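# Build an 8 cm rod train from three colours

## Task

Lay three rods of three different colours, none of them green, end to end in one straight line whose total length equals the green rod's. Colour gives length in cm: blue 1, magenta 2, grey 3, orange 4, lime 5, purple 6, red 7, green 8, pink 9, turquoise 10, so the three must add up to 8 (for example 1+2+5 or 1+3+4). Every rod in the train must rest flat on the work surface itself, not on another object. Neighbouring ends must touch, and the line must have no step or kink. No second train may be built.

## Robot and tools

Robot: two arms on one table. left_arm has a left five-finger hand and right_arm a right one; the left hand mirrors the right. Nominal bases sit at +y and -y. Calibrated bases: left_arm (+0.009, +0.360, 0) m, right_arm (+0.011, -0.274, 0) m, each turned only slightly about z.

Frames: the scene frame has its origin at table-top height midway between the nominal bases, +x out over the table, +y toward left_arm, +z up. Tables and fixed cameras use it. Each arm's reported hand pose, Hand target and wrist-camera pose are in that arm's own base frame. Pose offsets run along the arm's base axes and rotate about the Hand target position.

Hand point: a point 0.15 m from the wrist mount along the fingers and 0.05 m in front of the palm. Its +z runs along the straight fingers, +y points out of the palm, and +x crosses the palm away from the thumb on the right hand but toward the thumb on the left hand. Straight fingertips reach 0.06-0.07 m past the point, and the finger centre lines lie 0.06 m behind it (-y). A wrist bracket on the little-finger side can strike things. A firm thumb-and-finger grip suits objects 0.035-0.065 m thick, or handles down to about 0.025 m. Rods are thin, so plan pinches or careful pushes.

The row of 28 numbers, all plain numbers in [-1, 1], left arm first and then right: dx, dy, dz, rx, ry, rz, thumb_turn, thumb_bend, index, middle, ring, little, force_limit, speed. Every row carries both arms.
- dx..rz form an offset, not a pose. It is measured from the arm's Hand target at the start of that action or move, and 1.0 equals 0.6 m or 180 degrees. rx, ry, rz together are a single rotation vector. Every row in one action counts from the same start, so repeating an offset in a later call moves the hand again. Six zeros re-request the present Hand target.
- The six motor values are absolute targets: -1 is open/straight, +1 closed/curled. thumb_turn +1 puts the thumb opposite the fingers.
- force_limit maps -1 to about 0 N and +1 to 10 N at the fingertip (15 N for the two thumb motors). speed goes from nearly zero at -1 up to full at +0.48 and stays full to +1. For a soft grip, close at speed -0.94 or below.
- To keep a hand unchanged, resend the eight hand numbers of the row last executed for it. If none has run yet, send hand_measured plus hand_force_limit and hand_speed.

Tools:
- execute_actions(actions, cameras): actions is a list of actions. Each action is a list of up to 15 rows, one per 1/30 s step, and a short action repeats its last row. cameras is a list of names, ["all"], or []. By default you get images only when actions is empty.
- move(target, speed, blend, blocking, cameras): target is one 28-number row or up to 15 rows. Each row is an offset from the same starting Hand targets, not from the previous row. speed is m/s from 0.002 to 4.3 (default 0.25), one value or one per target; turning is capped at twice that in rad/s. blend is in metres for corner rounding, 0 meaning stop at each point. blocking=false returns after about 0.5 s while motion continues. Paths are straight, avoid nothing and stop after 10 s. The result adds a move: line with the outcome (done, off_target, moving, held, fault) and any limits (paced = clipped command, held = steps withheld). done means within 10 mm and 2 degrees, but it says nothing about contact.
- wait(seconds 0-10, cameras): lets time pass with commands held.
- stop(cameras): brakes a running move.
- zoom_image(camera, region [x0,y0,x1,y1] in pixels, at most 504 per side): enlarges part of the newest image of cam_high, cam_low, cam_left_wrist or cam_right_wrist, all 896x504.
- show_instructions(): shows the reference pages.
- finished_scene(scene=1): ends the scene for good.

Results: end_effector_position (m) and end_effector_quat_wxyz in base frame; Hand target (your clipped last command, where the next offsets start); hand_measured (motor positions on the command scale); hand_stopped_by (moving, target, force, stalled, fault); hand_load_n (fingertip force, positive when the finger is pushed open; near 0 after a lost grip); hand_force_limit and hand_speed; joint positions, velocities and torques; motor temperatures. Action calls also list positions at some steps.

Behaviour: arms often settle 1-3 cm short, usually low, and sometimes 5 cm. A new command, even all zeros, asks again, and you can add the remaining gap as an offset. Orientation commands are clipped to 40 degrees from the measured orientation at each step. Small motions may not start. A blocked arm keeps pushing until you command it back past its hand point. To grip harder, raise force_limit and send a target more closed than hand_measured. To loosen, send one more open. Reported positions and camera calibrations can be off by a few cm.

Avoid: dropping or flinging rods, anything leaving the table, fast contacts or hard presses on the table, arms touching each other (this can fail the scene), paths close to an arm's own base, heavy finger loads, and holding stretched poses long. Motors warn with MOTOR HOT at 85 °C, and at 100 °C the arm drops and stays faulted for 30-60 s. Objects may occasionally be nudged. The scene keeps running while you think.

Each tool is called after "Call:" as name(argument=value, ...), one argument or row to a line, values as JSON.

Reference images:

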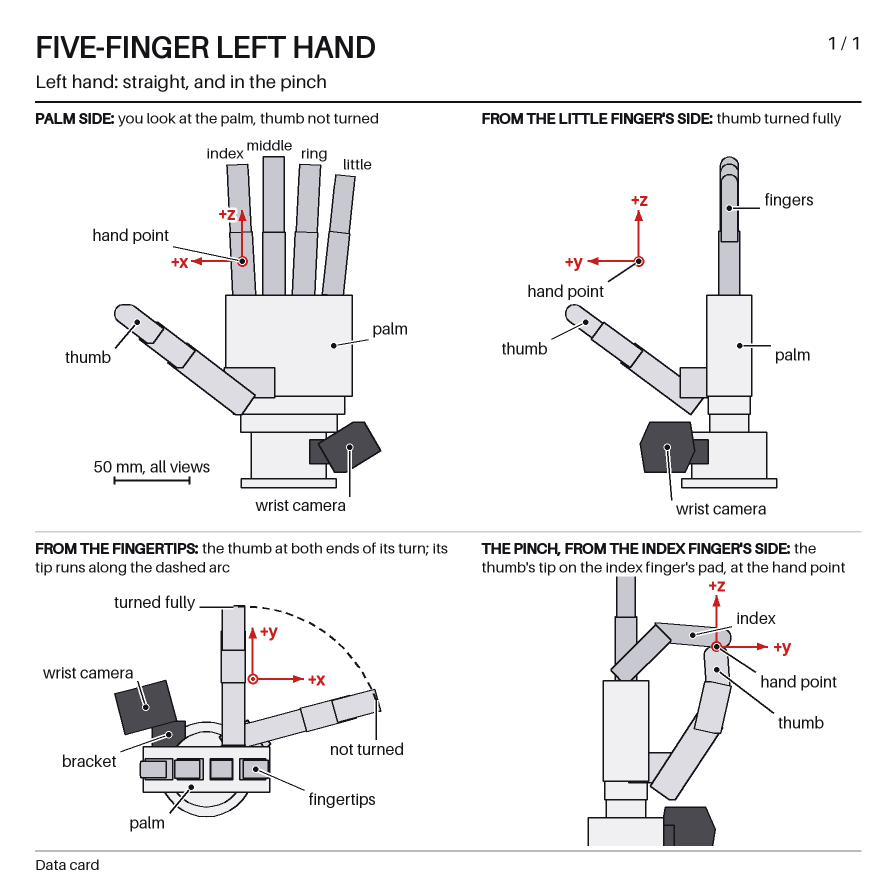

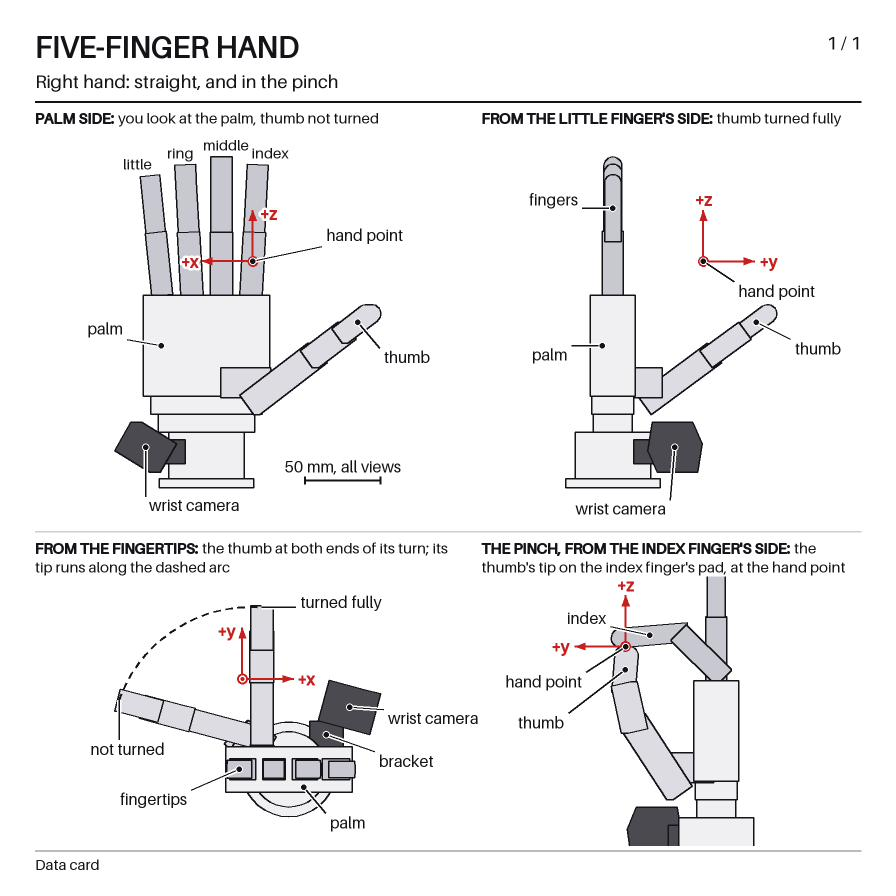

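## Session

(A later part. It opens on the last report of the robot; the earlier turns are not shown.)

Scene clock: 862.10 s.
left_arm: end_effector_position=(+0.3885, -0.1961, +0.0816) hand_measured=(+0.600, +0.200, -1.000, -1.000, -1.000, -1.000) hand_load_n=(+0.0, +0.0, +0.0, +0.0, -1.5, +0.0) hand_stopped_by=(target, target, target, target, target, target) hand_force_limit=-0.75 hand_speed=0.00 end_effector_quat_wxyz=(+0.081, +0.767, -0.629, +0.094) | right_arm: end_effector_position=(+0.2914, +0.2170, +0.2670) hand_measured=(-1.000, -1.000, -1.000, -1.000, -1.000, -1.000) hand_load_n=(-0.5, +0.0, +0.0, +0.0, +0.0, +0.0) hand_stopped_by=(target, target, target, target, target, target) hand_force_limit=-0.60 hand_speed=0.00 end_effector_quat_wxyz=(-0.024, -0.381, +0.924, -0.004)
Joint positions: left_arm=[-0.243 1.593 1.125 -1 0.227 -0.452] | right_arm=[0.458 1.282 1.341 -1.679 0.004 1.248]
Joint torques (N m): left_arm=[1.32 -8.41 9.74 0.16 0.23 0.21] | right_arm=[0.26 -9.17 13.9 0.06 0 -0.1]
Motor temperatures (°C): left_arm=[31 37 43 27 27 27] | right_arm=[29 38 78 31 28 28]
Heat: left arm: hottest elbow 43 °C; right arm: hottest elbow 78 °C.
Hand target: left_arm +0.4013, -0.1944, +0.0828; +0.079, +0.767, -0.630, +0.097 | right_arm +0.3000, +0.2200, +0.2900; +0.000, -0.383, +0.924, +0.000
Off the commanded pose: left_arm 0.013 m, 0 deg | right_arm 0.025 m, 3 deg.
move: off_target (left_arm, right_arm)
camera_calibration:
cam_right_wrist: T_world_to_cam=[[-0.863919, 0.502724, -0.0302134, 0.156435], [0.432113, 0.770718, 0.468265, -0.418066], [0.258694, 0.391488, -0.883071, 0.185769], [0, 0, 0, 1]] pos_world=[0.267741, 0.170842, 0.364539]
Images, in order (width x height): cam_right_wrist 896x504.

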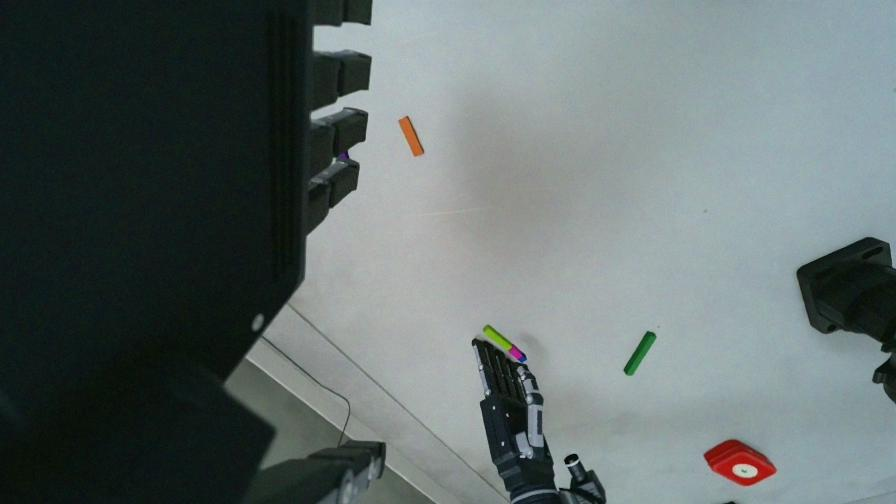

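Call:
move(
  target=[
    [0.02, 0.005, 0.0333, 0, 0, 0, 0.6, 0.2, -1, -1, -1, -1, -0.75, 0, 0, 0, 0, 0, 0, 0, -1, -1, -1, -1, -1, -1, -0.6, 0],
    [-0.0083, 0.05, 0.15, 0, 0, 0, 0.6, 0.2, -1, -1, -1, -1, -0.75, 0, 0, 0, 0, 0, 0, 0, -1, -1, -1, -1, -1, -1, -0.6, 0],
    [-0.0437, 0.2283, 0.1333, 0.0739, -0.0489, -0.4965, 0.6, 0.2, -1, -1, -1, -1, -0.75, 0, 0, 0, 0, 0, 0, 0, -1, -1, -1, -1, -1, -1, -0.6, 0],
    [-0.0437, 0.2283, 0.0367, 0.0739, -0.0489, -0.4965, 0.6, 0.2, -1, -1, -1, -1, -0.75, 0, 0, 0, 0, 0, 0, 0, -1, -1, -1, -1, -1, -1, -0.6, 0],
  ],
  speed=[0.1, 0.25, 0.25, 0.12],
  blend=[0.01, 0.03, 0.02, 0],
  cameras=["cam_right_wrist"],
)

Call:
zoom_image(
  camera="cam_right_wrist",
  region=[476, 312, 566, 387],
)

Scene clock: 900.10 s.
left_arm: end_effector_position=(+0.3708, -0.0542, +0.1065) hand_measured=(+0.600, +0.200, -1.000, -1.000, -1.000, -1.000) hand_load_n=(+0.0, +0.0, +0.0, +0.0, +0.0, +0.0) hand_stopped_by=(target, target, target, target, target, target) hand_force_limit=-0.75 hand_speed=0.00 end_effector_quat_wxyz=(-0.005, -0.107, +0.994, +0.000) | right_arm: end_effector_position=(+0.2914, +0.2170, +0.2670) hand_measured=(-1.000, -1.000, -1.000, -1.000, -1.000, -1.000) hand_load_n=(+0.0, +0.0, +0.0, +0.0, +0.0, +0.0) hand_stopped_by=(target, target, target, target, target, target) hand_force_limit=-0.60 hand_speed=0.00 end_effector_quat_wxyz=(-0.024, -0.381, +0.924, -0.004)
Joint positions: left_arm=[-0.249 1.527 1.159 -1.211 0.003 1.106] | right_arm=[0.458 1.282 1.341 -1.679 0.004 1.248]
Joint torques (N m): left_arm=[-0.03 -8.64 7.6 0.65 -0.14 0.26] | right_arm=[0.26 -9.23 13.89 0.03 0.01 -0.1]
Motor temperatures (°C): left_arm=[31 38 48 27 27 27] | right_arm=[29 38 79 30 28 28]
Heat: left arm: hottest elbow 48 °C; right arm: hottest elbow 79 °C.
Hand target: left_arm +0.3751, -0.0574, +0.1050; +0.000, -0.099, +0.995, +0.000 | right_arm +0.3000, +0.2200, +0.2900; +0.000, -0.383, +0.924, +0.000
Off the commanded pose: left_arm 0.006 m, 1 deg | right_arm 0.025 m, 3 deg.
move: off_target (right_arm)
camera_calibration:
cam_right_wrist: T_world_to_cam=[[-0.863919, 0.502724, -0.0302134, 0.156435], [0.432113, 0.770718, 0.468265, -0.418066], [0.258694, 0.391488, -0.883071, 0.185769], [0, 0, 0, 1]] pos_world=[0.267741, 0.170842, 0.364539]
Images, in order (width x height): cam_right_wrist 896x504.

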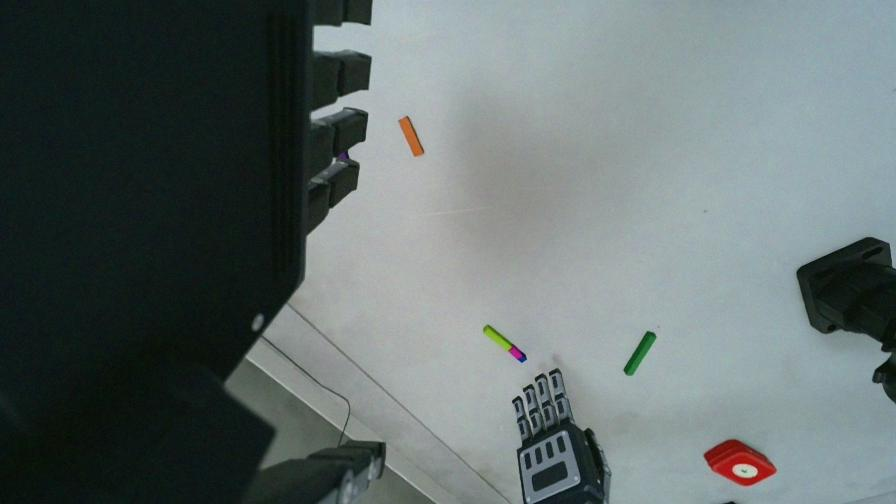

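Scaled by 5.600 from the camera's 896x504 image, which has a finer 1280x720 frame.

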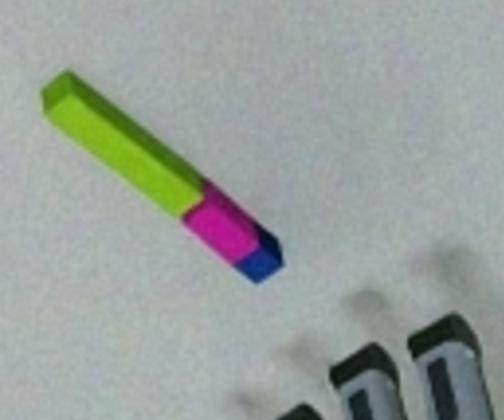

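Call:
move(
  target=[0.0145, 0.0027, -0.0375, 0, 0, 0, 0.6, 0.2, -1, -1, -1, -1, -0.75, 0, 0, 0, 0, 0, 0, 0, -1, -1, -1, -1, -1, -1, -0.6, 0],
  speed=0.06,
  cameras=["cam_right_wrist"],
)

Call:
zoom_image(
  camera="cam_right_wrist",
  region=[476, 312, 566, 387],
)

Scene clock: 905.60 s.
left_arm: end_effector_position=(+0.3799, -0.0561, +0.0853) hand_measured=(+0.600, +0.200, -1.000, -1.000, -1.000, -1.000) hand_load_n=(+0.0, +0.0, +0.0, +0.0, +0.0, -0.5) hand_stopped_by=(target, target, target, target, target, target) hand_force_limit=-0.75 hand_speed=0.00 end_effector_quat_wxyz=(-0.003, -0.103, +0.995, -0.001) | right_arm: end_effector_position=(+0.2914, +0.2170, +0.2670) hand_measured=(-1.000, -1.000, -1.000, -1.000, -1.000, -1.000) hand_load_n=(+0.0, +0.0, +0.0, +0.0, +0.0, +0.0) hand_stopped_by=(target, target, target, target, target, target) hand_force_limit=-0.60 hand_speed=0.00 end_effector_quat_wxyz=(-0.024, -0.381, +0.924, -0.004)
Joint positions: left_arm=[-0.249 1.569 1.148 -1.155 0.003 1.115] | right_arm=[0.458 1.282 1.341 -1.679 0.004 1.248]
Joint torques (N m): left_arm=[0.73 -9.17 7.31 0.57 -0.12 0.27] | right_arm=[0.21 -9.05 13.91 0.03 0 -0.1]
Motor temperatures (°C): left_arm=[31 38 47 27 27 27] | right_arm=[29 38 79 30 28 28]
Heat: left arm: hottest elbow 47 °C; right arm: hottest elbow 79 °C.
Hand target: left_arm +0.3838, -0.0558, +0.0824; +0.000, -0.099, +0.995, +0.000 | right_arm +0.3000, +0.2200, +0.2900; +0.000, -0.383, +0.924, +0.000
Off the commanded pose: left_arm 0.005 m, 1 deg | right_arm 0.025 m, 3 deg.
move: off_target (right_arm)
camera_calibration:
cam_right_wrist: T_world_to_cam=[[-0.863919, 0.502724, -0.0302134, 0.156435], [0.432113, 0.770718, 0.468265, -0.418066], [0.258694, 0.391488, -0.883071, 0.185769], [0, 0, 0, 1]] pos_world=[0.267741, 0.170842, 0.364539]
Images, in order (width x height): cam_right_wrist 896x504.

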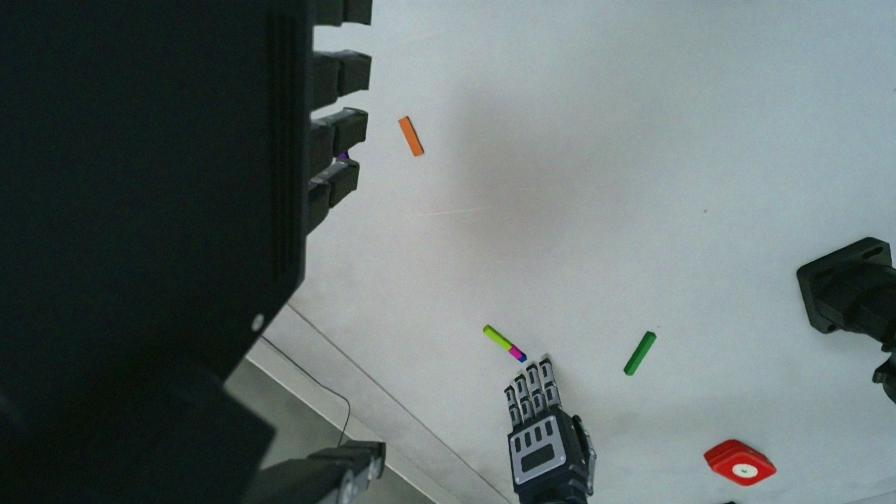

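Scaled by 5.600 from the camera's 896x504 image, which has a finer 1280x720 frame.

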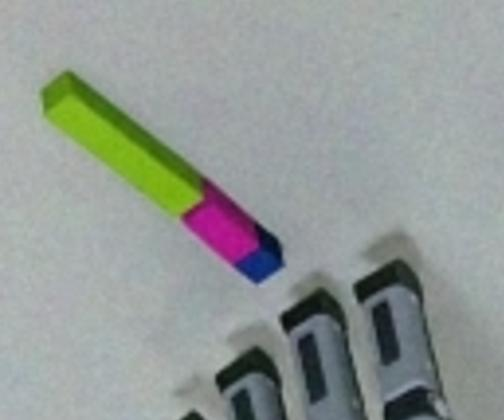

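Call:
move(
  target=[
    [0.0, 0.0, -0.0075, 0, 0, 0, 0.6, 0.2, -1, -1, -1, -1, -0.75, 0, 0, 0, 0, 0, 0, 0, -1, -1, -1, -1, -1, -1, -0.6, 0],
    [0.0039, -0.0196, -0.0075, 0, 0, 0, 0.6, 0.2, -1, -1, -1, -1, -0.75, 0, 0, 0, 0, 0, 0, 0, -1, -1, -1, -1, -1, -1, -0.6, 0],
  ],
  speed=0.04,
  cameras=["cam_right_wrist"],
)

Call:
zoom_image(
  camera="cam_right_wrist",
  region=[476, 312, 566, 387],
)

Scene clock: 911.43 s.
left_arm: end_effector_position=(+0.3786, -0.0632, +0.0780) hand_measured=(+0.600, +0.200, -1.000, -1.000, -1.000, -1.000) hand_load_n=(+0.0, +0.0, +0.0, +0.0, +0.0, +0.0) hand_stopped_by=(target, target, target, target, target, target) hand_force_limit=-0.75 hand_speed=0.00 end_effector_quat_wxyz=(-0.006, -0.098, +0.995, +0.001) | right_arm: end_effector_position=(+0.2914, +0.2170, +0.2670) hand_measured=(-1.000, -1.000, -1.000, -1.000, -1.000, -1.000) hand_load_n=(+0.0, +0.0, +0.0, +0.0, -0.5, +0.0) hand_stopped_by=(target, target, target, target, target, target) hand_force_limit=-0.60 hand_speed=0.00 end_effector_quat_wxyz=(-0.024, -0.381, +0.924, -0.004)
Joint positions: left_arm=[-0.267 1.583 1.142 -1.143 0.003 1.108] | right_arm=[0.458 1.282 1.341 -1.679 0.004 1.248]
Joint torques (N m): left_arm=[0.15 -9.05 8.38 0.53 -0.13 0.03] | right_arm=[0.38 -9.11 13.9 0.05 0.01 -0.1]
Motor temperatures (°C): left_arm=[31 38 47 27 27 27] | right_arm=[29 38 79 30 28 28]
Heat: left arm: hottest elbow 47 °C; right arm: hottest elbow 79 °C.
Hand target: left_arm +0.3862, -0.0676, +0.0780; +0.000, -0.099, +0.995, +0.000 | right_arm +0.3000, +0.2200, +0.2900; +0.000, -0.383, +0.924, +0.000
Off the commanded pose: left_arm 0.009 m, 1 deg | right_arm 0.025 m, 3 deg.
move: off_target (right_arm)
camera_calibration:
cam_right_wrist: T_world_to_cam=[[-0.863919, 0.502724, -0.0302134, 0.156435], [0.432113, 0.770718, 0.468265, -0.418066], [0.258694, 0.391488, -0.883071, 0.185769], [0, 0, 0, 1]] pos_world=[0.267741, 0.170842, 0.364539]
Images, in order (width x height): cam_right_wrist 896x504.

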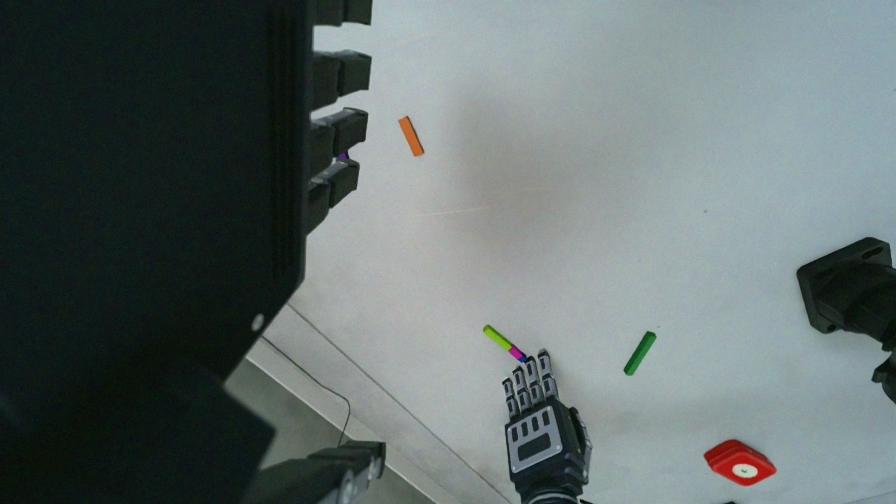

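Scaled by 5.600 from the camera's 896x504 image, which has a finer 1280x720 frame.

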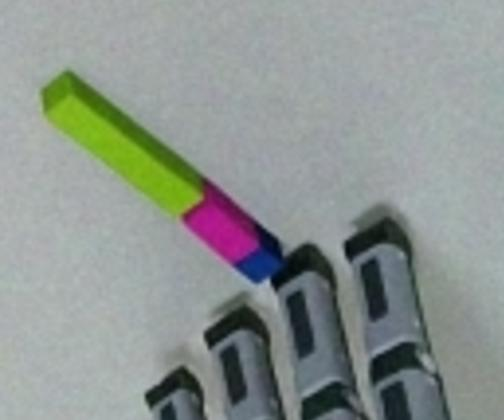

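Call:
move(
  target=[
    [0.0098, 0.007, 0.0035, 0, 0, 0, 0.6, 0.2, -1, -1, -1, -1, -0.75, 0, 0, 0, 0, 0, 0, 0, -1, -1, -1, -1, -1, -1, -0.6, 0],
  ],
  speed=0.04,
  cameras=["cam_right_wrist"],
)

Call:
zoom_image(
  camera="cam_right_wrist",
  region=[476, 312, 566, 387],
)

Scene clock: 918.37 s.
left_arm: end_effector_position=(+0.3784, -0.0632, +0.0764) hand_measured=(+0.600, +0.200, -1.000, -1.000, -1.000, -1.000) hand_load_n=(+0.0, +0.0, +0.0, +0.0, +0.0, +0.0) hand_stopped_by=(target, target, target, target, target, target) hand_force_limit=-0.75 hand_speed=0.00 end_effector_quat_wxyz=(-0.008, -0.098, +0.995, +0.002) | right_arm: end_effector_position=(+0.2914, +0.2170, +0.2670) hand_measured=(-1.000, -1.000, -1.000, -1.000, -1.000, -1.000) hand_load_n=(+0.0, +0.0, +0.0, +0.0, +0.0, +0.0) hand_stopped_by=(target, target, target, target, target, target) hand_force_limit=-0.60 hand_speed=0.00 end_effector_quat_wxyz=(-0.024, -0.381, +0.924, -0.004)
Joint positions: left_arm=[-0.267 1.587 1.142 -1.143 0.003 1.108] | right_arm=[0.458 1.282 1.341 -1.679 0.004 1.248]
Joint torques (N m): left_arm=[1.08 -8.7 9.61 0.14 -0.15 0.2] | right_arm=[0.32 -9.05 13.9 0.05 0 -0.1]
Motor temperatures (°C): left_arm=[31 39 47 27 27 27] | right_arm=[29 38 79 30 28 28]
Heat: left arm: hottest elbow 47 °C; right arm: hottest elbow 79 °C.
Hand target: left_arm +0.3921, -0.0634, +0.0801; +0.000, -0.099, +0.995, +0.000 | right_arm +0.3000, +0.2200, +0.2900; +0.000, -0.383, +0.924, +0.000
Off the commanded pose: left_arm 0.014 m, 1 deg | right_arm 0.025 m, 3 deg.
move: off_target (left_arm, right_arm)
camera_calibration:
cam_right_wrist: T_world_to_cam=[[-0.863919, 0.502724, -0.0302134, 0.156435], [0.432113, 0.770718, 0.468265, -0.418066], [0.258694, 0.391488, -0.883071, 0.185769], [0, 0, 0, 1]] pos_world=[0.267741, 0.170842, 0.364539]
Images, in order (width x height): cam_right_wrist 896x504.

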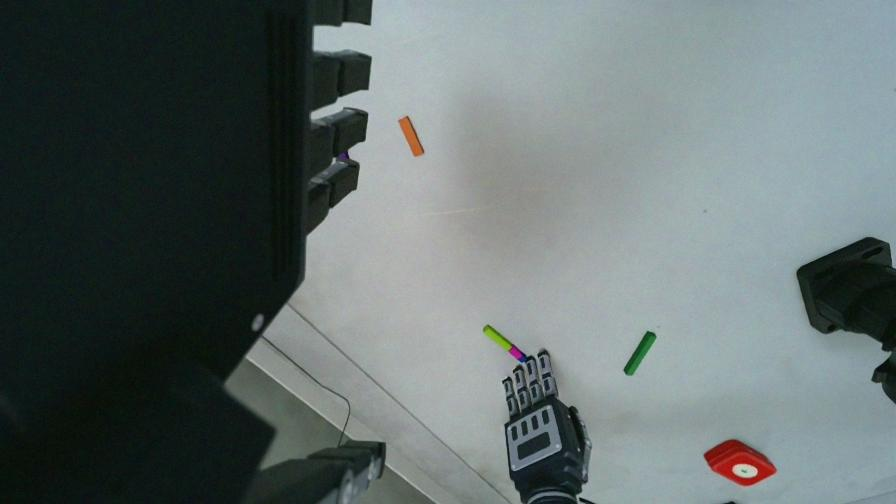

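Scaled by 5.600 from the camera's 896x504 image, which has a finer 1280x720 frame.

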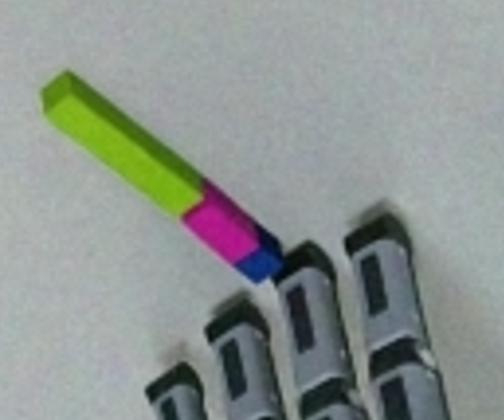

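Call:
move(
  target=[
    [0.004, 0.002, 0.02, 0, 0, 0, 0.6, 0.2, -1, -1, -1, -1, -0.75, 0, 0, 0, 0, 0, 0, 0, -1, -1, -1, -1, -1, -1, -0.6, 0],
  ],
  speed=0.05,
  cameras=["cam_right_wrist"],
)

Call:
zoom_image(
  camera="cam_right_wrist",
  region=[476, 312, 566, 387],
)

Scene clock: 922.83 s.
left_arm: end_effector_position=(+0.3806, -0.0631, +0.0830) hand_measured=(+0.600, +0.200, -1.000, -1.000, -1.000, -1.000) hand_load_n=(+0.0, +0.0, +0.0, +0.0, +0.0, +0.0) hand_stopped_by=(target, target, target, target, target, target) hand_force_limit=-0.75 hand_speed=0.00 end_effector_quat_wxyz=(-0.010, -0.098, +0.995, +0.002) | right_arm: end_effector_position=(+0.2914, +0.2170, +0.2670) hand_measured=(-1.000, -1.000, -1.000, -1.000, -1.000, -1.000) hand_load_n=(+0.0, +0.0, +0.0, +0.0, +0.0, +0.0) hand_stopped_by=(target, target, target, target, target, target) hand_force_limit=-0.60 hand_speed=0.00 end_effector_quat_wxyz=(-0.024, -0.381, +0.924, -0.004)
Joint positions: left_arm=[-0.266 1.587 1.161 -1.164 0.003 1.108] | right_arm=[0.458 1.282 1.341 -1.679 0.004 1.248]
Joint torques (N m): left_arm=[1.2 -9.41 10.21 -0.21 -0.13 0.24] | right_arm=[0.21 -9.17 13.91 0.06 0.01 -0.1]
Motor temperatures (°C): left_arm=[31 39 48 27 27 27] | right_arm=[29 38 79 30 28 28]
Heat: left arm: hottest elbow 48 °C; right arm: hottest elbow 79 °C.
Hand target: left_arm +0.3944, -0.0622, +0.0921; +0.000, -0.099, +0.995, +0.000 | right_arm +0.3000, +0.2200, +0.2900; +0.000, -0.383, +0.924, +0.000
Off the commanded pose: left_arm 0.017 m, 1 deg | right_arm 0.025 m, 3 deg.
move: off_target (left_arm, right_arm)
camera_calibration:
cam_right_wrist: T_world_to_cam=[[-0.863919, 0.502724, -0.0302134, 0.156435], [0.432113, 0.770718, 0.468265, -0.418066], [0.258694, 0.391488, -0.883071, 0.185769], [0, 0, 0, 1]] pos_world=[0.267741, 0.170842, 0.364539]
Images, in order (width x height): cam_right_wrist 896x504.

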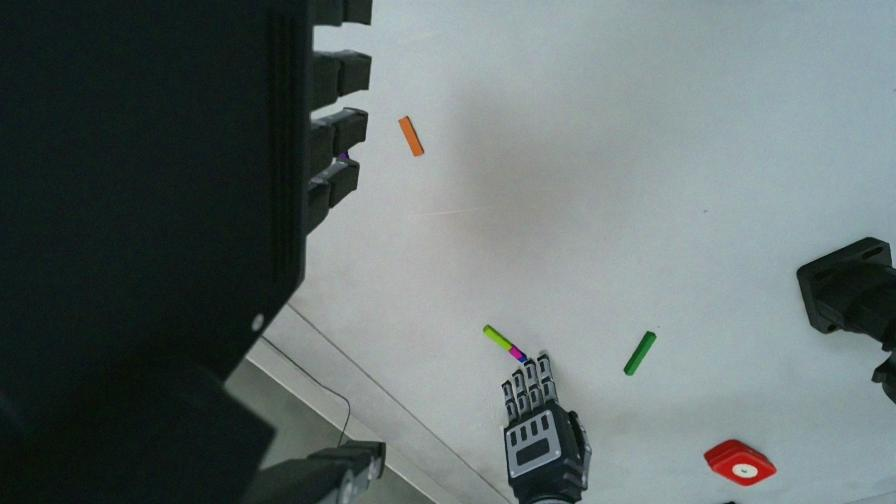

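Scaled by 5.600 from the camera's 896x504 image, which has a finer 1280x720 frame.

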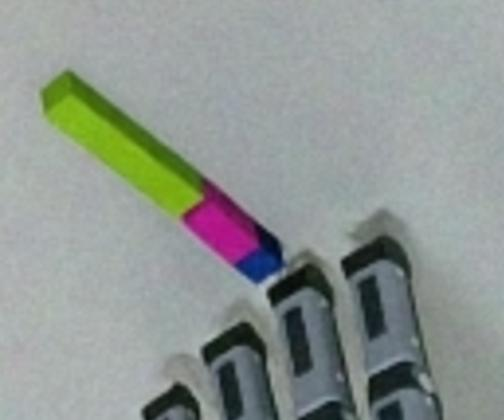

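Call:
move(
  target=[
    [0.0117, 0.0093, 0.0, 0, 0, 0, 0.6, 0.2, -1, -1, -1, -1, -0.75, 0, 0, 0, 0, 0, 0, 0, -1, -1, -1, -1, -1, -1, -0.6, 0],
  ],
  speed=0.05,
  cameras=["cam_right_wrist"],
)

Call:
zoom_image(
  camera="cam_right_wrist",
  region=[476, 312, 566, 387],
)

Scene clock: 925.73 s.
left_arm: end_effector_position=(+0.3878, -0.0575, +0.0849) hand_measured=(+0.600, +0.200, -1.000, -1.000, -1.000, -1.000) hand_load_n=(+0.0, +0.0, +0.0, +0.0, +0.0, +0.0) hand_stopped_by=(target, target, target, target, target, target) hand_force_limit=-0.75 hand_speed=0.00 end_effector_quat_wxyz=(-0.007, -0.099, +0.995, +0.001) | right_arm: end_effector_position=(+0.2914, +0.2170, +0.2670) hand_measured=(-1.000, -1.000, -1.000, -1.000, -1.000, -1.000) hand_load_n=(+0.0, +0.0, +0.0, +0.0, +0.0, +0.0) hand_stopped_by=(target, target, target, target, target, target) hand_force_limit=-0.60 hand_speed=0.00 end_effector_quat_wxyz=(-0.024, -0.381, +0.924, -0.004)
Joint positions: left_arm=[-0.249 1.595 1.176 -1.167 0.003 1.123] | right_arm=[0.458 1.282 1.341 -1.679 0.004 1.248]
Joint torques (N m): left_arm=[1.03 -9.11 10.35 -0.23 -0.15 0.24] | right_arm=[0.32 -9.11 13.89 0.03 0 -0.1]
Motor temperatures (°C): left_arm=[31 39 48 27 27 27] | right_arm=[29 38 79 30 28 28]
Heat: left arm: hottest elbow 48 °C; right arm: hottest elbow 79 °C.
Hand target: left_arm +0.4015, -0.0566, +0.0920; +0.000, -0.099, +0.995, +0.000 | right_arm +0.3000, +0.2200, +0.2900; +0.000, -0.383, +0.924, +0.000
Off the commanded pose: left_arm 0.016 m, 1 deg | right_arm 0.025 m, 3 deg.
move: off_target (left_arm, right_arm)
camera_calibration:
cam_right_wrist: T_world_to_cam=[[-0.863919, 0.502724, -0.0302134, 0.156435], [0.432113, 0.770718, 0.468265, -0.418066], [0.258694, 0.391488, -0.883071, 0.185769], [0, 0, 0, 1]] pos_world=[0.267741, 0.170842, 0.364539]
Images, in order (width x height): cam_right_wrist 896x504.

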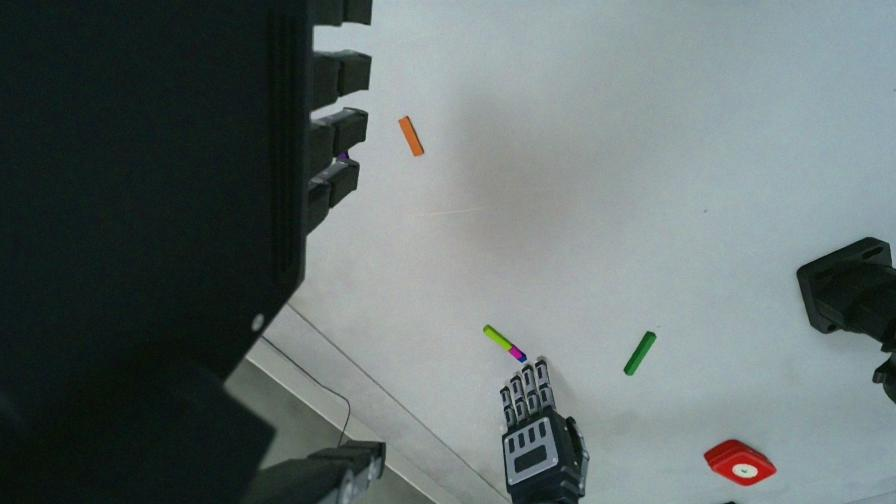

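Scaled by 5.600 from the camera's 896x504 image, which has a finer 1280x720 frame.

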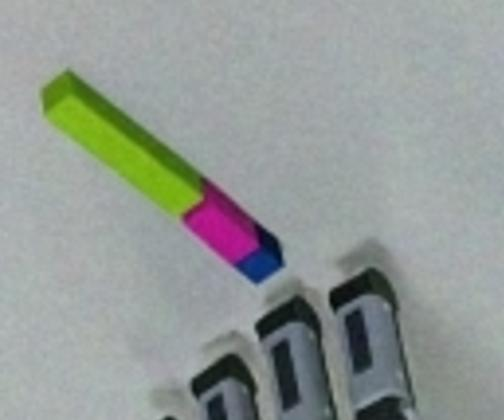

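Call:
move(
  target=[
    [-0.0065, -0.0013, -0.0133, 0, 0, 0, 0.6, 0.2, -1, -1, -1, -1, -0.75, 0, 0, 0, 0, 0, 0, 0, -1, -1, -1, -1, -1, -1, -0.6, 0],
  ],
  speed=0.05,
  cameras=["cam_right_wrist"],
)

Call:
zoom_image(
  camera="cam_right_wrist",
  region=[476, 312, 566, 387],
)

Scene clock: 935.70 s.
left_arm: end_effector_position=(+0.3878, -0.0575, +0.0849) hand_measured=(+0.600, +0.200, -1.000, -1.000, -1.000, -1.000) hand_load_n=(+0.0, +0.0, +0.0, +0.0, +0.0, +0.0) hand_stopped_by=(target, target, target, target, target, target) hand_force_limit=-0.75 hand_speed=0.00 end_effector_quat_wxyz=(-0.007, -0.099, +0.995, +0.001) | right_arm: end_effector_position=(+0.2914, +0.2170, +0.2670) hand_measured=(-1.000, -1.000, -1.000, -1.000, -1.000, -1.000) hand_load_n=(+0.5, +0.0, +0.0, +0.0, +0.0, +0.0) hand_stopped_by=(target, target, target, target, target, target) hand_force_limit=-0.60 hand_speed=0.00 end_effector_quat_wxyz=(-0.024, -0.381, +0.924, -0.004)
Joint positions: left_arm=[-0.249 1.595 1.176 -1.167 0.003 1.123] | right_arm=[0.458 1.282 1.341 -1.679 0.004 1.248]
Joint torques (N m): left_arm=[1.08 -8.94 8.46 0.64 -0.12 0.21] | right_arm=[0.26 -9.23 13.91 0.06 0.01 -0.1]
Motor temperatures (°C): left_arm=[31 38 50 27 27 27] | right_arm=[29 38 80 30 28 28]
Heat: left arm: hottest elbow 50 °C; right arm: hottest elbow 80 °C.
Hand target: left_arm +0.3976, -0.0574, +0.0840; +0.000, -0.099, +0.995, +0.000 | right_arm +0.3000, +0.2200, +0.2900; +0.000, -0.383, +0.924, +0.000
Off the commanded pose: left_arm 0.010 m, 1 deg | right_arm 0.025 m, 3 deg.
move: off_target (right_arm)
camera_calibration:
cam_right_wrist: T_world_to_cam=[[-0.863919, 0.502724, -0.0302134, 0.156435], [0.432113, 0.770718, 0.468265, -0.418066], [0.258694, 0.391488, -0.883071, 0.185769], [0, 0, 0, 1]] pos_world=[0.267741, 0.170842, 0.364539]
Images, in order (width x height): cam_right_wrist 896x504.

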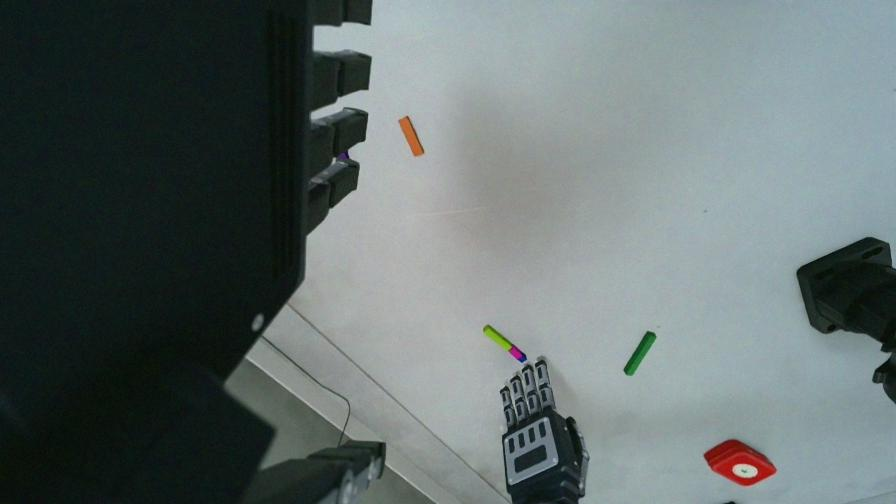

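Scaled by 5.600 from the camera's 896x504 image, which has a finer 1280x720 frame.

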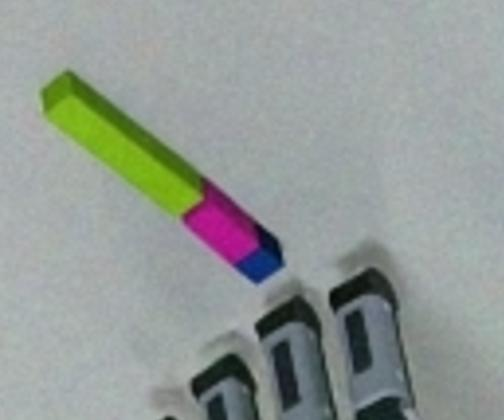

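Call:
move(
  target=[
    [-0.0105, -0.0025, -0.0067, 0, 0, 0, 0.6, 0.2, -1, -1, -1, -1, -0.75, 0, 0, 0, 0, 0, 0, 0, -1, -1, -1, -1, -1, -1, -0.6, 0],
  ],
  speed=0.05,
  cameras=["cam_right_wrist"],
)

Call:
zoom_image(
  camera="cam_right_wrist",
  region=[476, 312, 566, 387],
)

Scene clock: 939.07 s.
left_arm: end_effector_position=(+0.3883, -0.0576, +0.0818) hand_measured=(+0.600, +0.200, -1.000, -1.000, -1.000, -1.000) hand_load_n=(+0.0, +0.0, +0.0, +0.0, +0.0, +0.0) hand_stopped_by=(target, target, target, target, target, target) hand_force_limit=-0.75 hand_speed=0.00 end_effector_quat_wxyz=(-0.004, -0.099, +0.995, +0.000) | right_arm: end_effector_position=(+0.2914, +0.2170, +0.2670) hand_measured=(-1.000, -1.000, -1.000, -1.000, -1.000, -1.000) hand_load_n=(+0.0, -0.5, +0.0, +0.0, +0.0, +0.0) hand_stopped_by=(target, target, target, target, target, target) hand_force_limit=-0.60 hand_speed=0.00 end_effector_quat_wxyz=(-0.024, -0.381, +0.924, -0.004)
Joint positions: left_arm=[-0.249 1.595 1.169 -1.153 0.003 1.123] | right_arm=[0.458 1.282 1.341 -1.679 0.004 1.248]
Joint torques (N m): left_arm=[0.38 -9.82 7.05 0.73 -0.14 0.12] | right_arm=[0.26 -9.23 13.87 0.03 0 -0.1]
Motor temperatures (°C): left_arm=[31 38 50 27 27 27] | right_arm=[29 38 80 30 28 28]
Heat: left arm: hottest elbow 50 °C; right arm: hottest elbow 80 °C.
Hand target: left_arm +0.3912, -0.0589, +0.0800; +0.000, -0.099, +0.995, +0.000 | right_arm +0.3000, +0.2200, +0.2900; +0.000, -0.383, +0.924, +0.000
Off the commanded pose: left_arm 0.004 m, 1 deg | right_arm 0.025 m, 3 deg.
move: off_target (right_arm)
camera_calibration:
cam_right_wrist: T_world_to_cam=[[-0.863919, 0.502724, -0.0302134, 0.156435], [0.432113, 0.770718, 0.468265, -0.418066], [0.258694, 0.391488, -0.883071, 0.185769], [0, 0, 0, 1]] pos_world=[0.267741, 0.170842, 0.364539]
Images, in order (width x height): cam_right_wrist 896x504.

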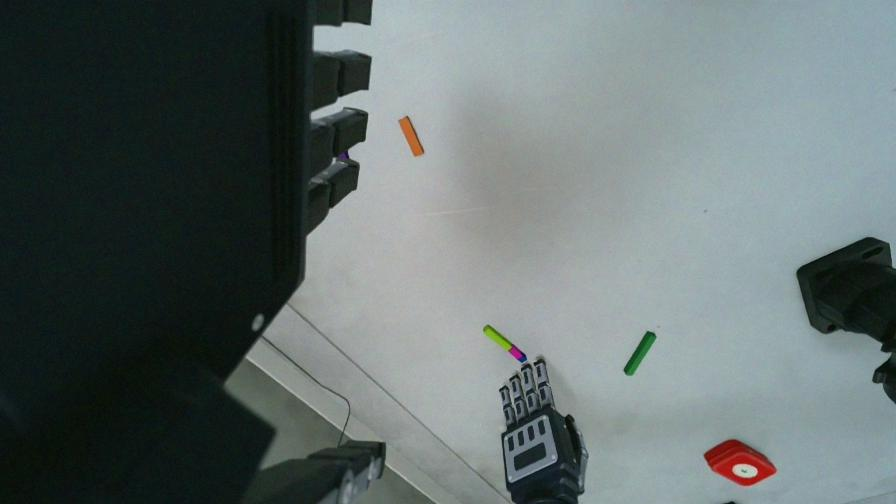

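Scaled by 5.600 from the camera's 896x504 image, which has a finer 1280x720 frame.

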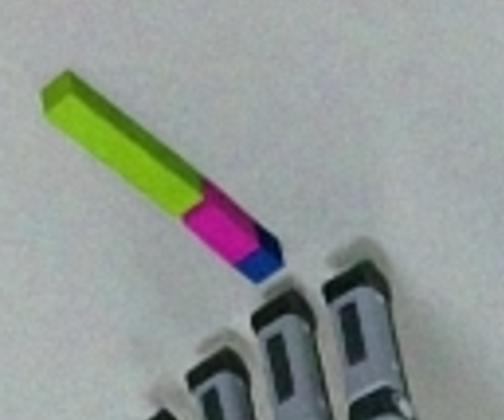

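Call:
move(
  target=[
    [-0.0115, -0.0023, 0.0, 0, 0, 0, 0.6, 0.2, -1, -1, -1, -1, -0.75, 0, 0, 0, 0, 0, 0, 0, -1, -1, -1, -1, -1, -1, -0.6, 0],
  ],
  speed=0.05,
  cameras=["cam_right_wrist"],
)

Call:
zoom_image(
  camera="cam_right_wrist",
  region=[476, 312, 566, 387],
)

Scene clock: 942.20 s.
left_arm: end_effector_position=(+0.3821, -0.0563, +0.0769) hand_measured=(+0.600, +0.200, -1.000, -1.000, -1.000, -1.000) hand_load_n=(+0.0, +0.0, +0.0, +0.0, +0.0, +0.0) hand_stopped_by=(target, target, target, target, target, target) hand_force_limit=-0.75 hand_speed=0.00 end_effector_quat_wxyz=(-0.010, -0.100, +0.995, +0.002) | right_arm: end_effector_position=(+0.2914, +0.2170, +0.2670) hand_measured=(-1.000, -1.000, -1.000, -1.000, -1.000, -1.000) hand_load_n=(+0.0, +0.0, +0.0, +0.0, +0.0, +0.0) hand_stopped_by=(target, target, target, target, target, target) hand_force_limit=-0.60 hand_speed=0.00 end_effector_quat_wxyz=(-0.024, -0.381, +0.924, -0.004)
Joint positions: left_arm=[-0.249 1.594 1.151 -1.149 0.003 1.122] | right_arm=[0.458 1.282 1.341 -1.679 0.004 1.248]
Joint torques (N m): left_arm=[-0.15 -10.7 6.84 0.65 -0.12 0.03] | right_arm=[0.26 -9.23 13.89 0.05 0 -0.1]
Motor temperatures (°C): left_arm=[31 38 49 27 27 27] | right_arm=[29 38 80 30 28 28]
Heat: left arm: hottest elbow 49 °C; right arm: hottest elbow 80 °C.
Hand target: left_arm +0.3844, -0.0603, +0.0800; +0.000, -0.099, +0.995, +0.000 | right_arm +0.3000, +0.2200, +0.2900; +0.000, -0.383, +0.924, +0.000
Off the commanded pose: left_arm 0.006 m, 1 deg | right_arm 0.025 m, 3 deg.
move: off_target (right_arm)
camera_calibration:
cam_right_wrist: T_world_to_cam=[[-0.863919, 0.502724, -0.0302134, 0.156435], [0.432113, 0.770718, 0.468265, -0.418066], [0.258694, 0.391488, -0.883071, 0.185769], [0, 0, 0, 1]] pos_world=[0.267741, 0.170842, 0.364539]
Images, in order (width x height): cam_right_wrist 896x504.

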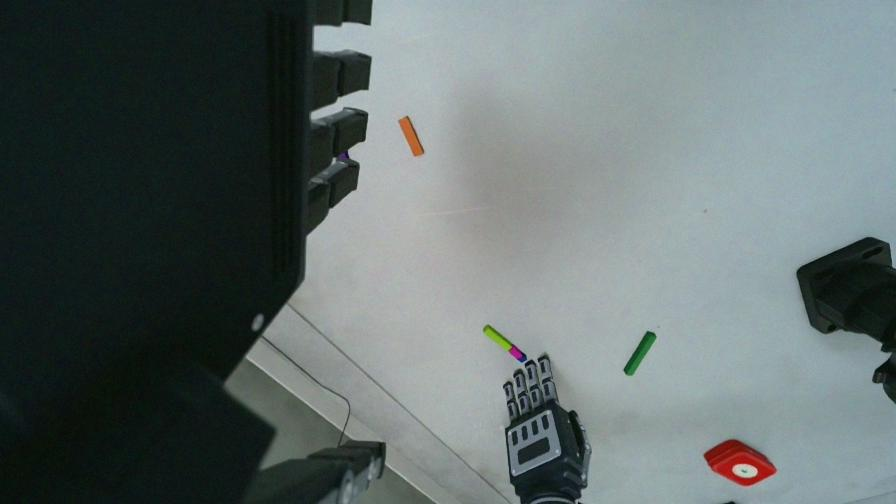

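Scaled by 5.600 from the camera's 896x504 image, which has a finer 1280x720 frame.

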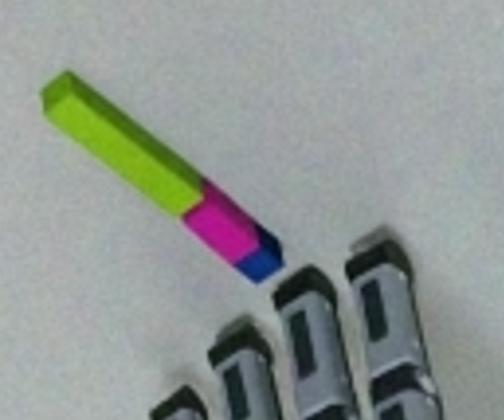

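Call:
move(
  target=[
    [0.0045, -0.0162, 0.005, 0, 0, 0, 0.6, 0.2, -1, -1, -1, -1, -0.75, 0, 0, 0, 0, 0, 0, 0, -1, -1, -1, -1, -1, -1, -0.6, 0],
  ],
  speed=0.04,
  cameras=["cam_right_wrist"],
)

Call:
zoom_image(
  camera="cam_right_wrist",
  region=[476, 312, 566, 387],
)

Scene clock: 946.07 s.
left_arm: end_effector_position=(+0.3799, -0.0650, +0.0769) hand_measured=(+0.600, +0.200, -1.000, -1.000, -1.000, -1.000) hand_load_n=(+0.0, +0.0, +0.0, +0.0, +0.0, +0.0) hand_stopped_by=(target, target, target, target, target, target) hand_force_limit=-0.75 hand_speed=0.00 end_effector_quat_wxyz=(-0.010, -0.098, +0.995, +0.002) | right_arm: end_effector_position=(+0.2914, +0.2170, +0.2670) hand_measured=(-1.000, -1.000, -1.000, -1.000, -1.000, -1.000) hand_load_n=(+0.0, +0.0, +0.0, +0.0, +0.0, +0.0) hand_stopped_by=(target, target, target, target, target, target) hand_force_limit=-0.60 hand_speed=0.00 end_effector_quat_wxyz=(-0.024, -0.381, +0.924, -0.004)
Joint positions: left_arm=[-0.27 1.594 1.151 -1.149 0.003 1.104] | right_arm=[0.458 1.282 1.341 -1.679 0.004 1.248]
Joint torques (N m): left_arm=[-0.03 -10.17 8.51 0.25 -0.11 0.09] | right_arm=[0.26 -9.23 13.93 0.03 0.01 -0.1]
Motor temperatures (°C): left_arm=[31 38 48 27 27 27] | right_arm=[29 38 80 30 28 28]
Heat: left arm: hottest elbow 48 °C; right arm: hottest elbow 80 °C.
Hand target: left_arm +0.3871, -0.0700, +0.0830; +0.000, -0.099, +0.995, +0.000 | right_arm +0.3000, +0.2200, +0.2900; +0.000, -0.383, +0.924, +0.000
Off the commanded pose: left_arm 0.011 m, 1 deg | right_arm 0.025 m, 3 deg.
move: off_target (left_arm, right_arm)
camera_calibration:
cam_right_wrist: T_world_to_cam=[[-0.863919, 0.502724, -0.0302134, 0.156435], [0.432113, 0.770718, 0.468265, -0.418066], [0.258694, 0.391488, -0.883071, 0.185769], [0, 0, 0, 1]] pos_world=[0.267741, 0.170842, 0.364539]
Images, in order (width x height): cam_right_wrist 896x504.

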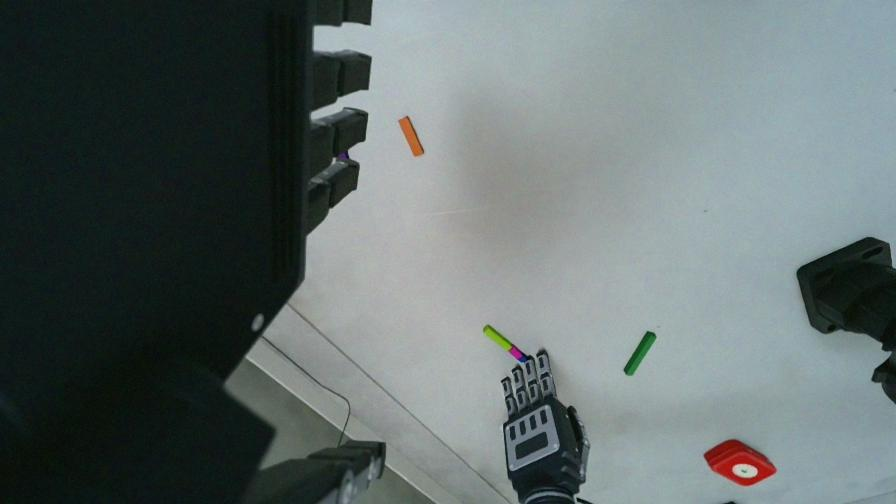

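Scaled by 5.600 from the camera's 896x504 image, which has a finer 1280x720 frame.

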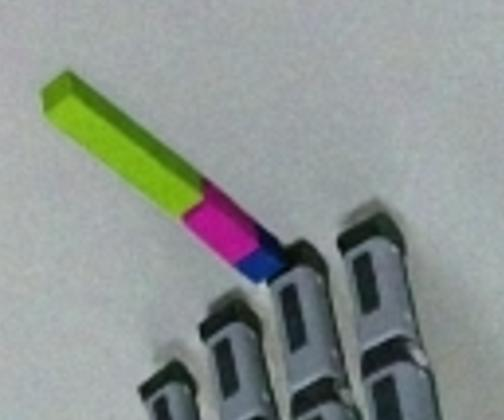

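Call:
move(
  target=[
    [0.0195, 0.0183, 0.0117, 0, 0, 0, 0.6, 0.2, -1, -1, -1, -1, -0.75, 0, 0, 0, 0, 0, 0, 0, -1, -1, -1, -1, -1, -1, -0.6, 0],
  ],
  speed=0.04,
  cameras=["cam_right_wrist"],
)

Call:
zoom_image(
  camera="cam_right_wrist",
  region=[476, 312, 566, 387],
)

Scene clock: 954.90 s.
left_arm: end_effector_position=(+0.3854, -0.0592, +0.0825) hand_measured=(+0.600, +0.200, -1.000, -1.000, -1.000, -1.000) hand_load_n=(+0.0, +0.0, +0.0, +0.0, +0.0, +0.0) hand_stopped_by=(target, target, target, target, target, target) hand_force_limit=-0.75 hand_speed=0.00 end_effector_quat_wxyz=(-0.008, -0.100, +0.995, +0.001) | right_arm: end_effector_position=(+0.2914, +0.2170, +0.2670) hand_measured=(-1.000, -1.000, -1.000, -1.000, -1.000, -1.000) hand_load_n=(+0.0, +0.0, +0.5, +0.0, +0.0, +0.0) hand_stopped_by=(target, target, target, target, target, target) hand_force_limit=-0.60 hand_speed=0.00 end_effector_quat_wxyz=(-0.024, -0.381, +0.924, -0.004)
Joint positions: left_arm=[-0.254 1.594 1.168 -1.161 0.003 1.116] | right_arm=[0.458 1.282 1.341 -1.679 0.004 1.248]
Joint torques (N m): left_arm=[1.32 -9.29 10.18 -0.23 -0.13 0.24] | right_arm=[0.21 -9.11 13.9 0.03 0 -0.11]
Motor temperatures (°C): left_arm=[31 38 47 27 27 27] | right_arm=[29 38 80 30 28 28]
Heat: left arm: hottest elbow 47 °C; right arm: hottest elbow 80 °C.
Hand target: left_arm +0.3987, -0.0590, +0.0900; +0.000, -0.099, +0.995, +0.000 | right_arm +0.3000, +0.2200, +0.2900; +0.000, -0.383, +0.924, +0.000
Off the commanded pose: left_arm 0.015 m, 1 deg | right_arm 0.025 m, 3 deg.
move: off_target (left_arm, right_arm)
camera_calibration:
cam_right_wrist: T_world_to_cam=[[-0.863919, 0.502724, -0.0302134, 0.156435], [0.432113, 0.770718, 0.468265, -0.418066], [0.258694, 0.391488, -0.883071, 0.185769], [0, 0, 0, 1]] pos_world=[0.267741, 0.170842, 0.364539]
Images, in order (width x height): cam_right_wrist 896x504.

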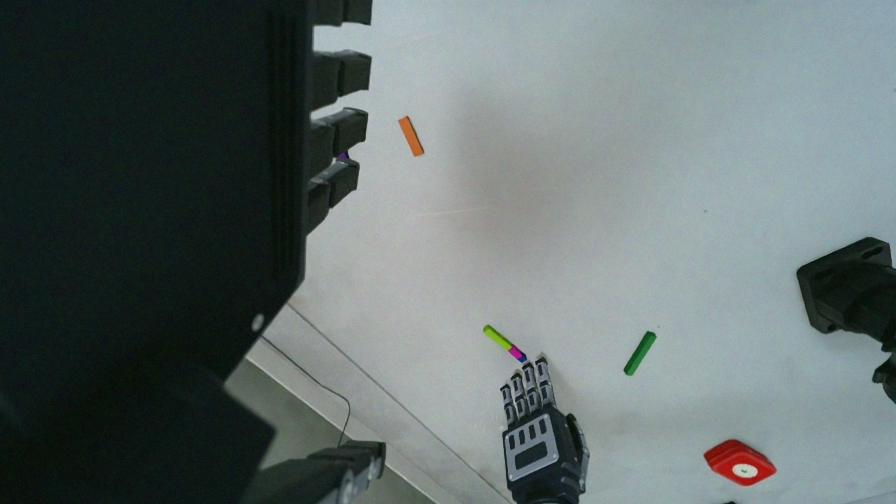

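Scaled by 5.600 from the camera's 896x504 image, which has a finer 1280x720 frame.

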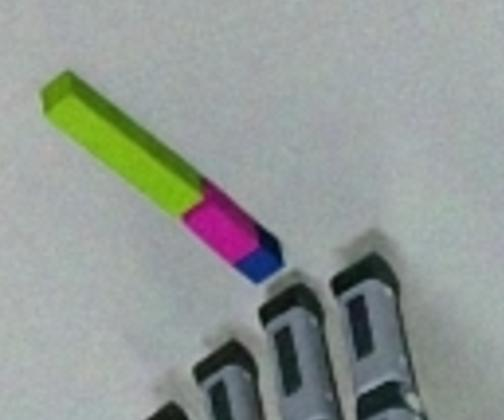

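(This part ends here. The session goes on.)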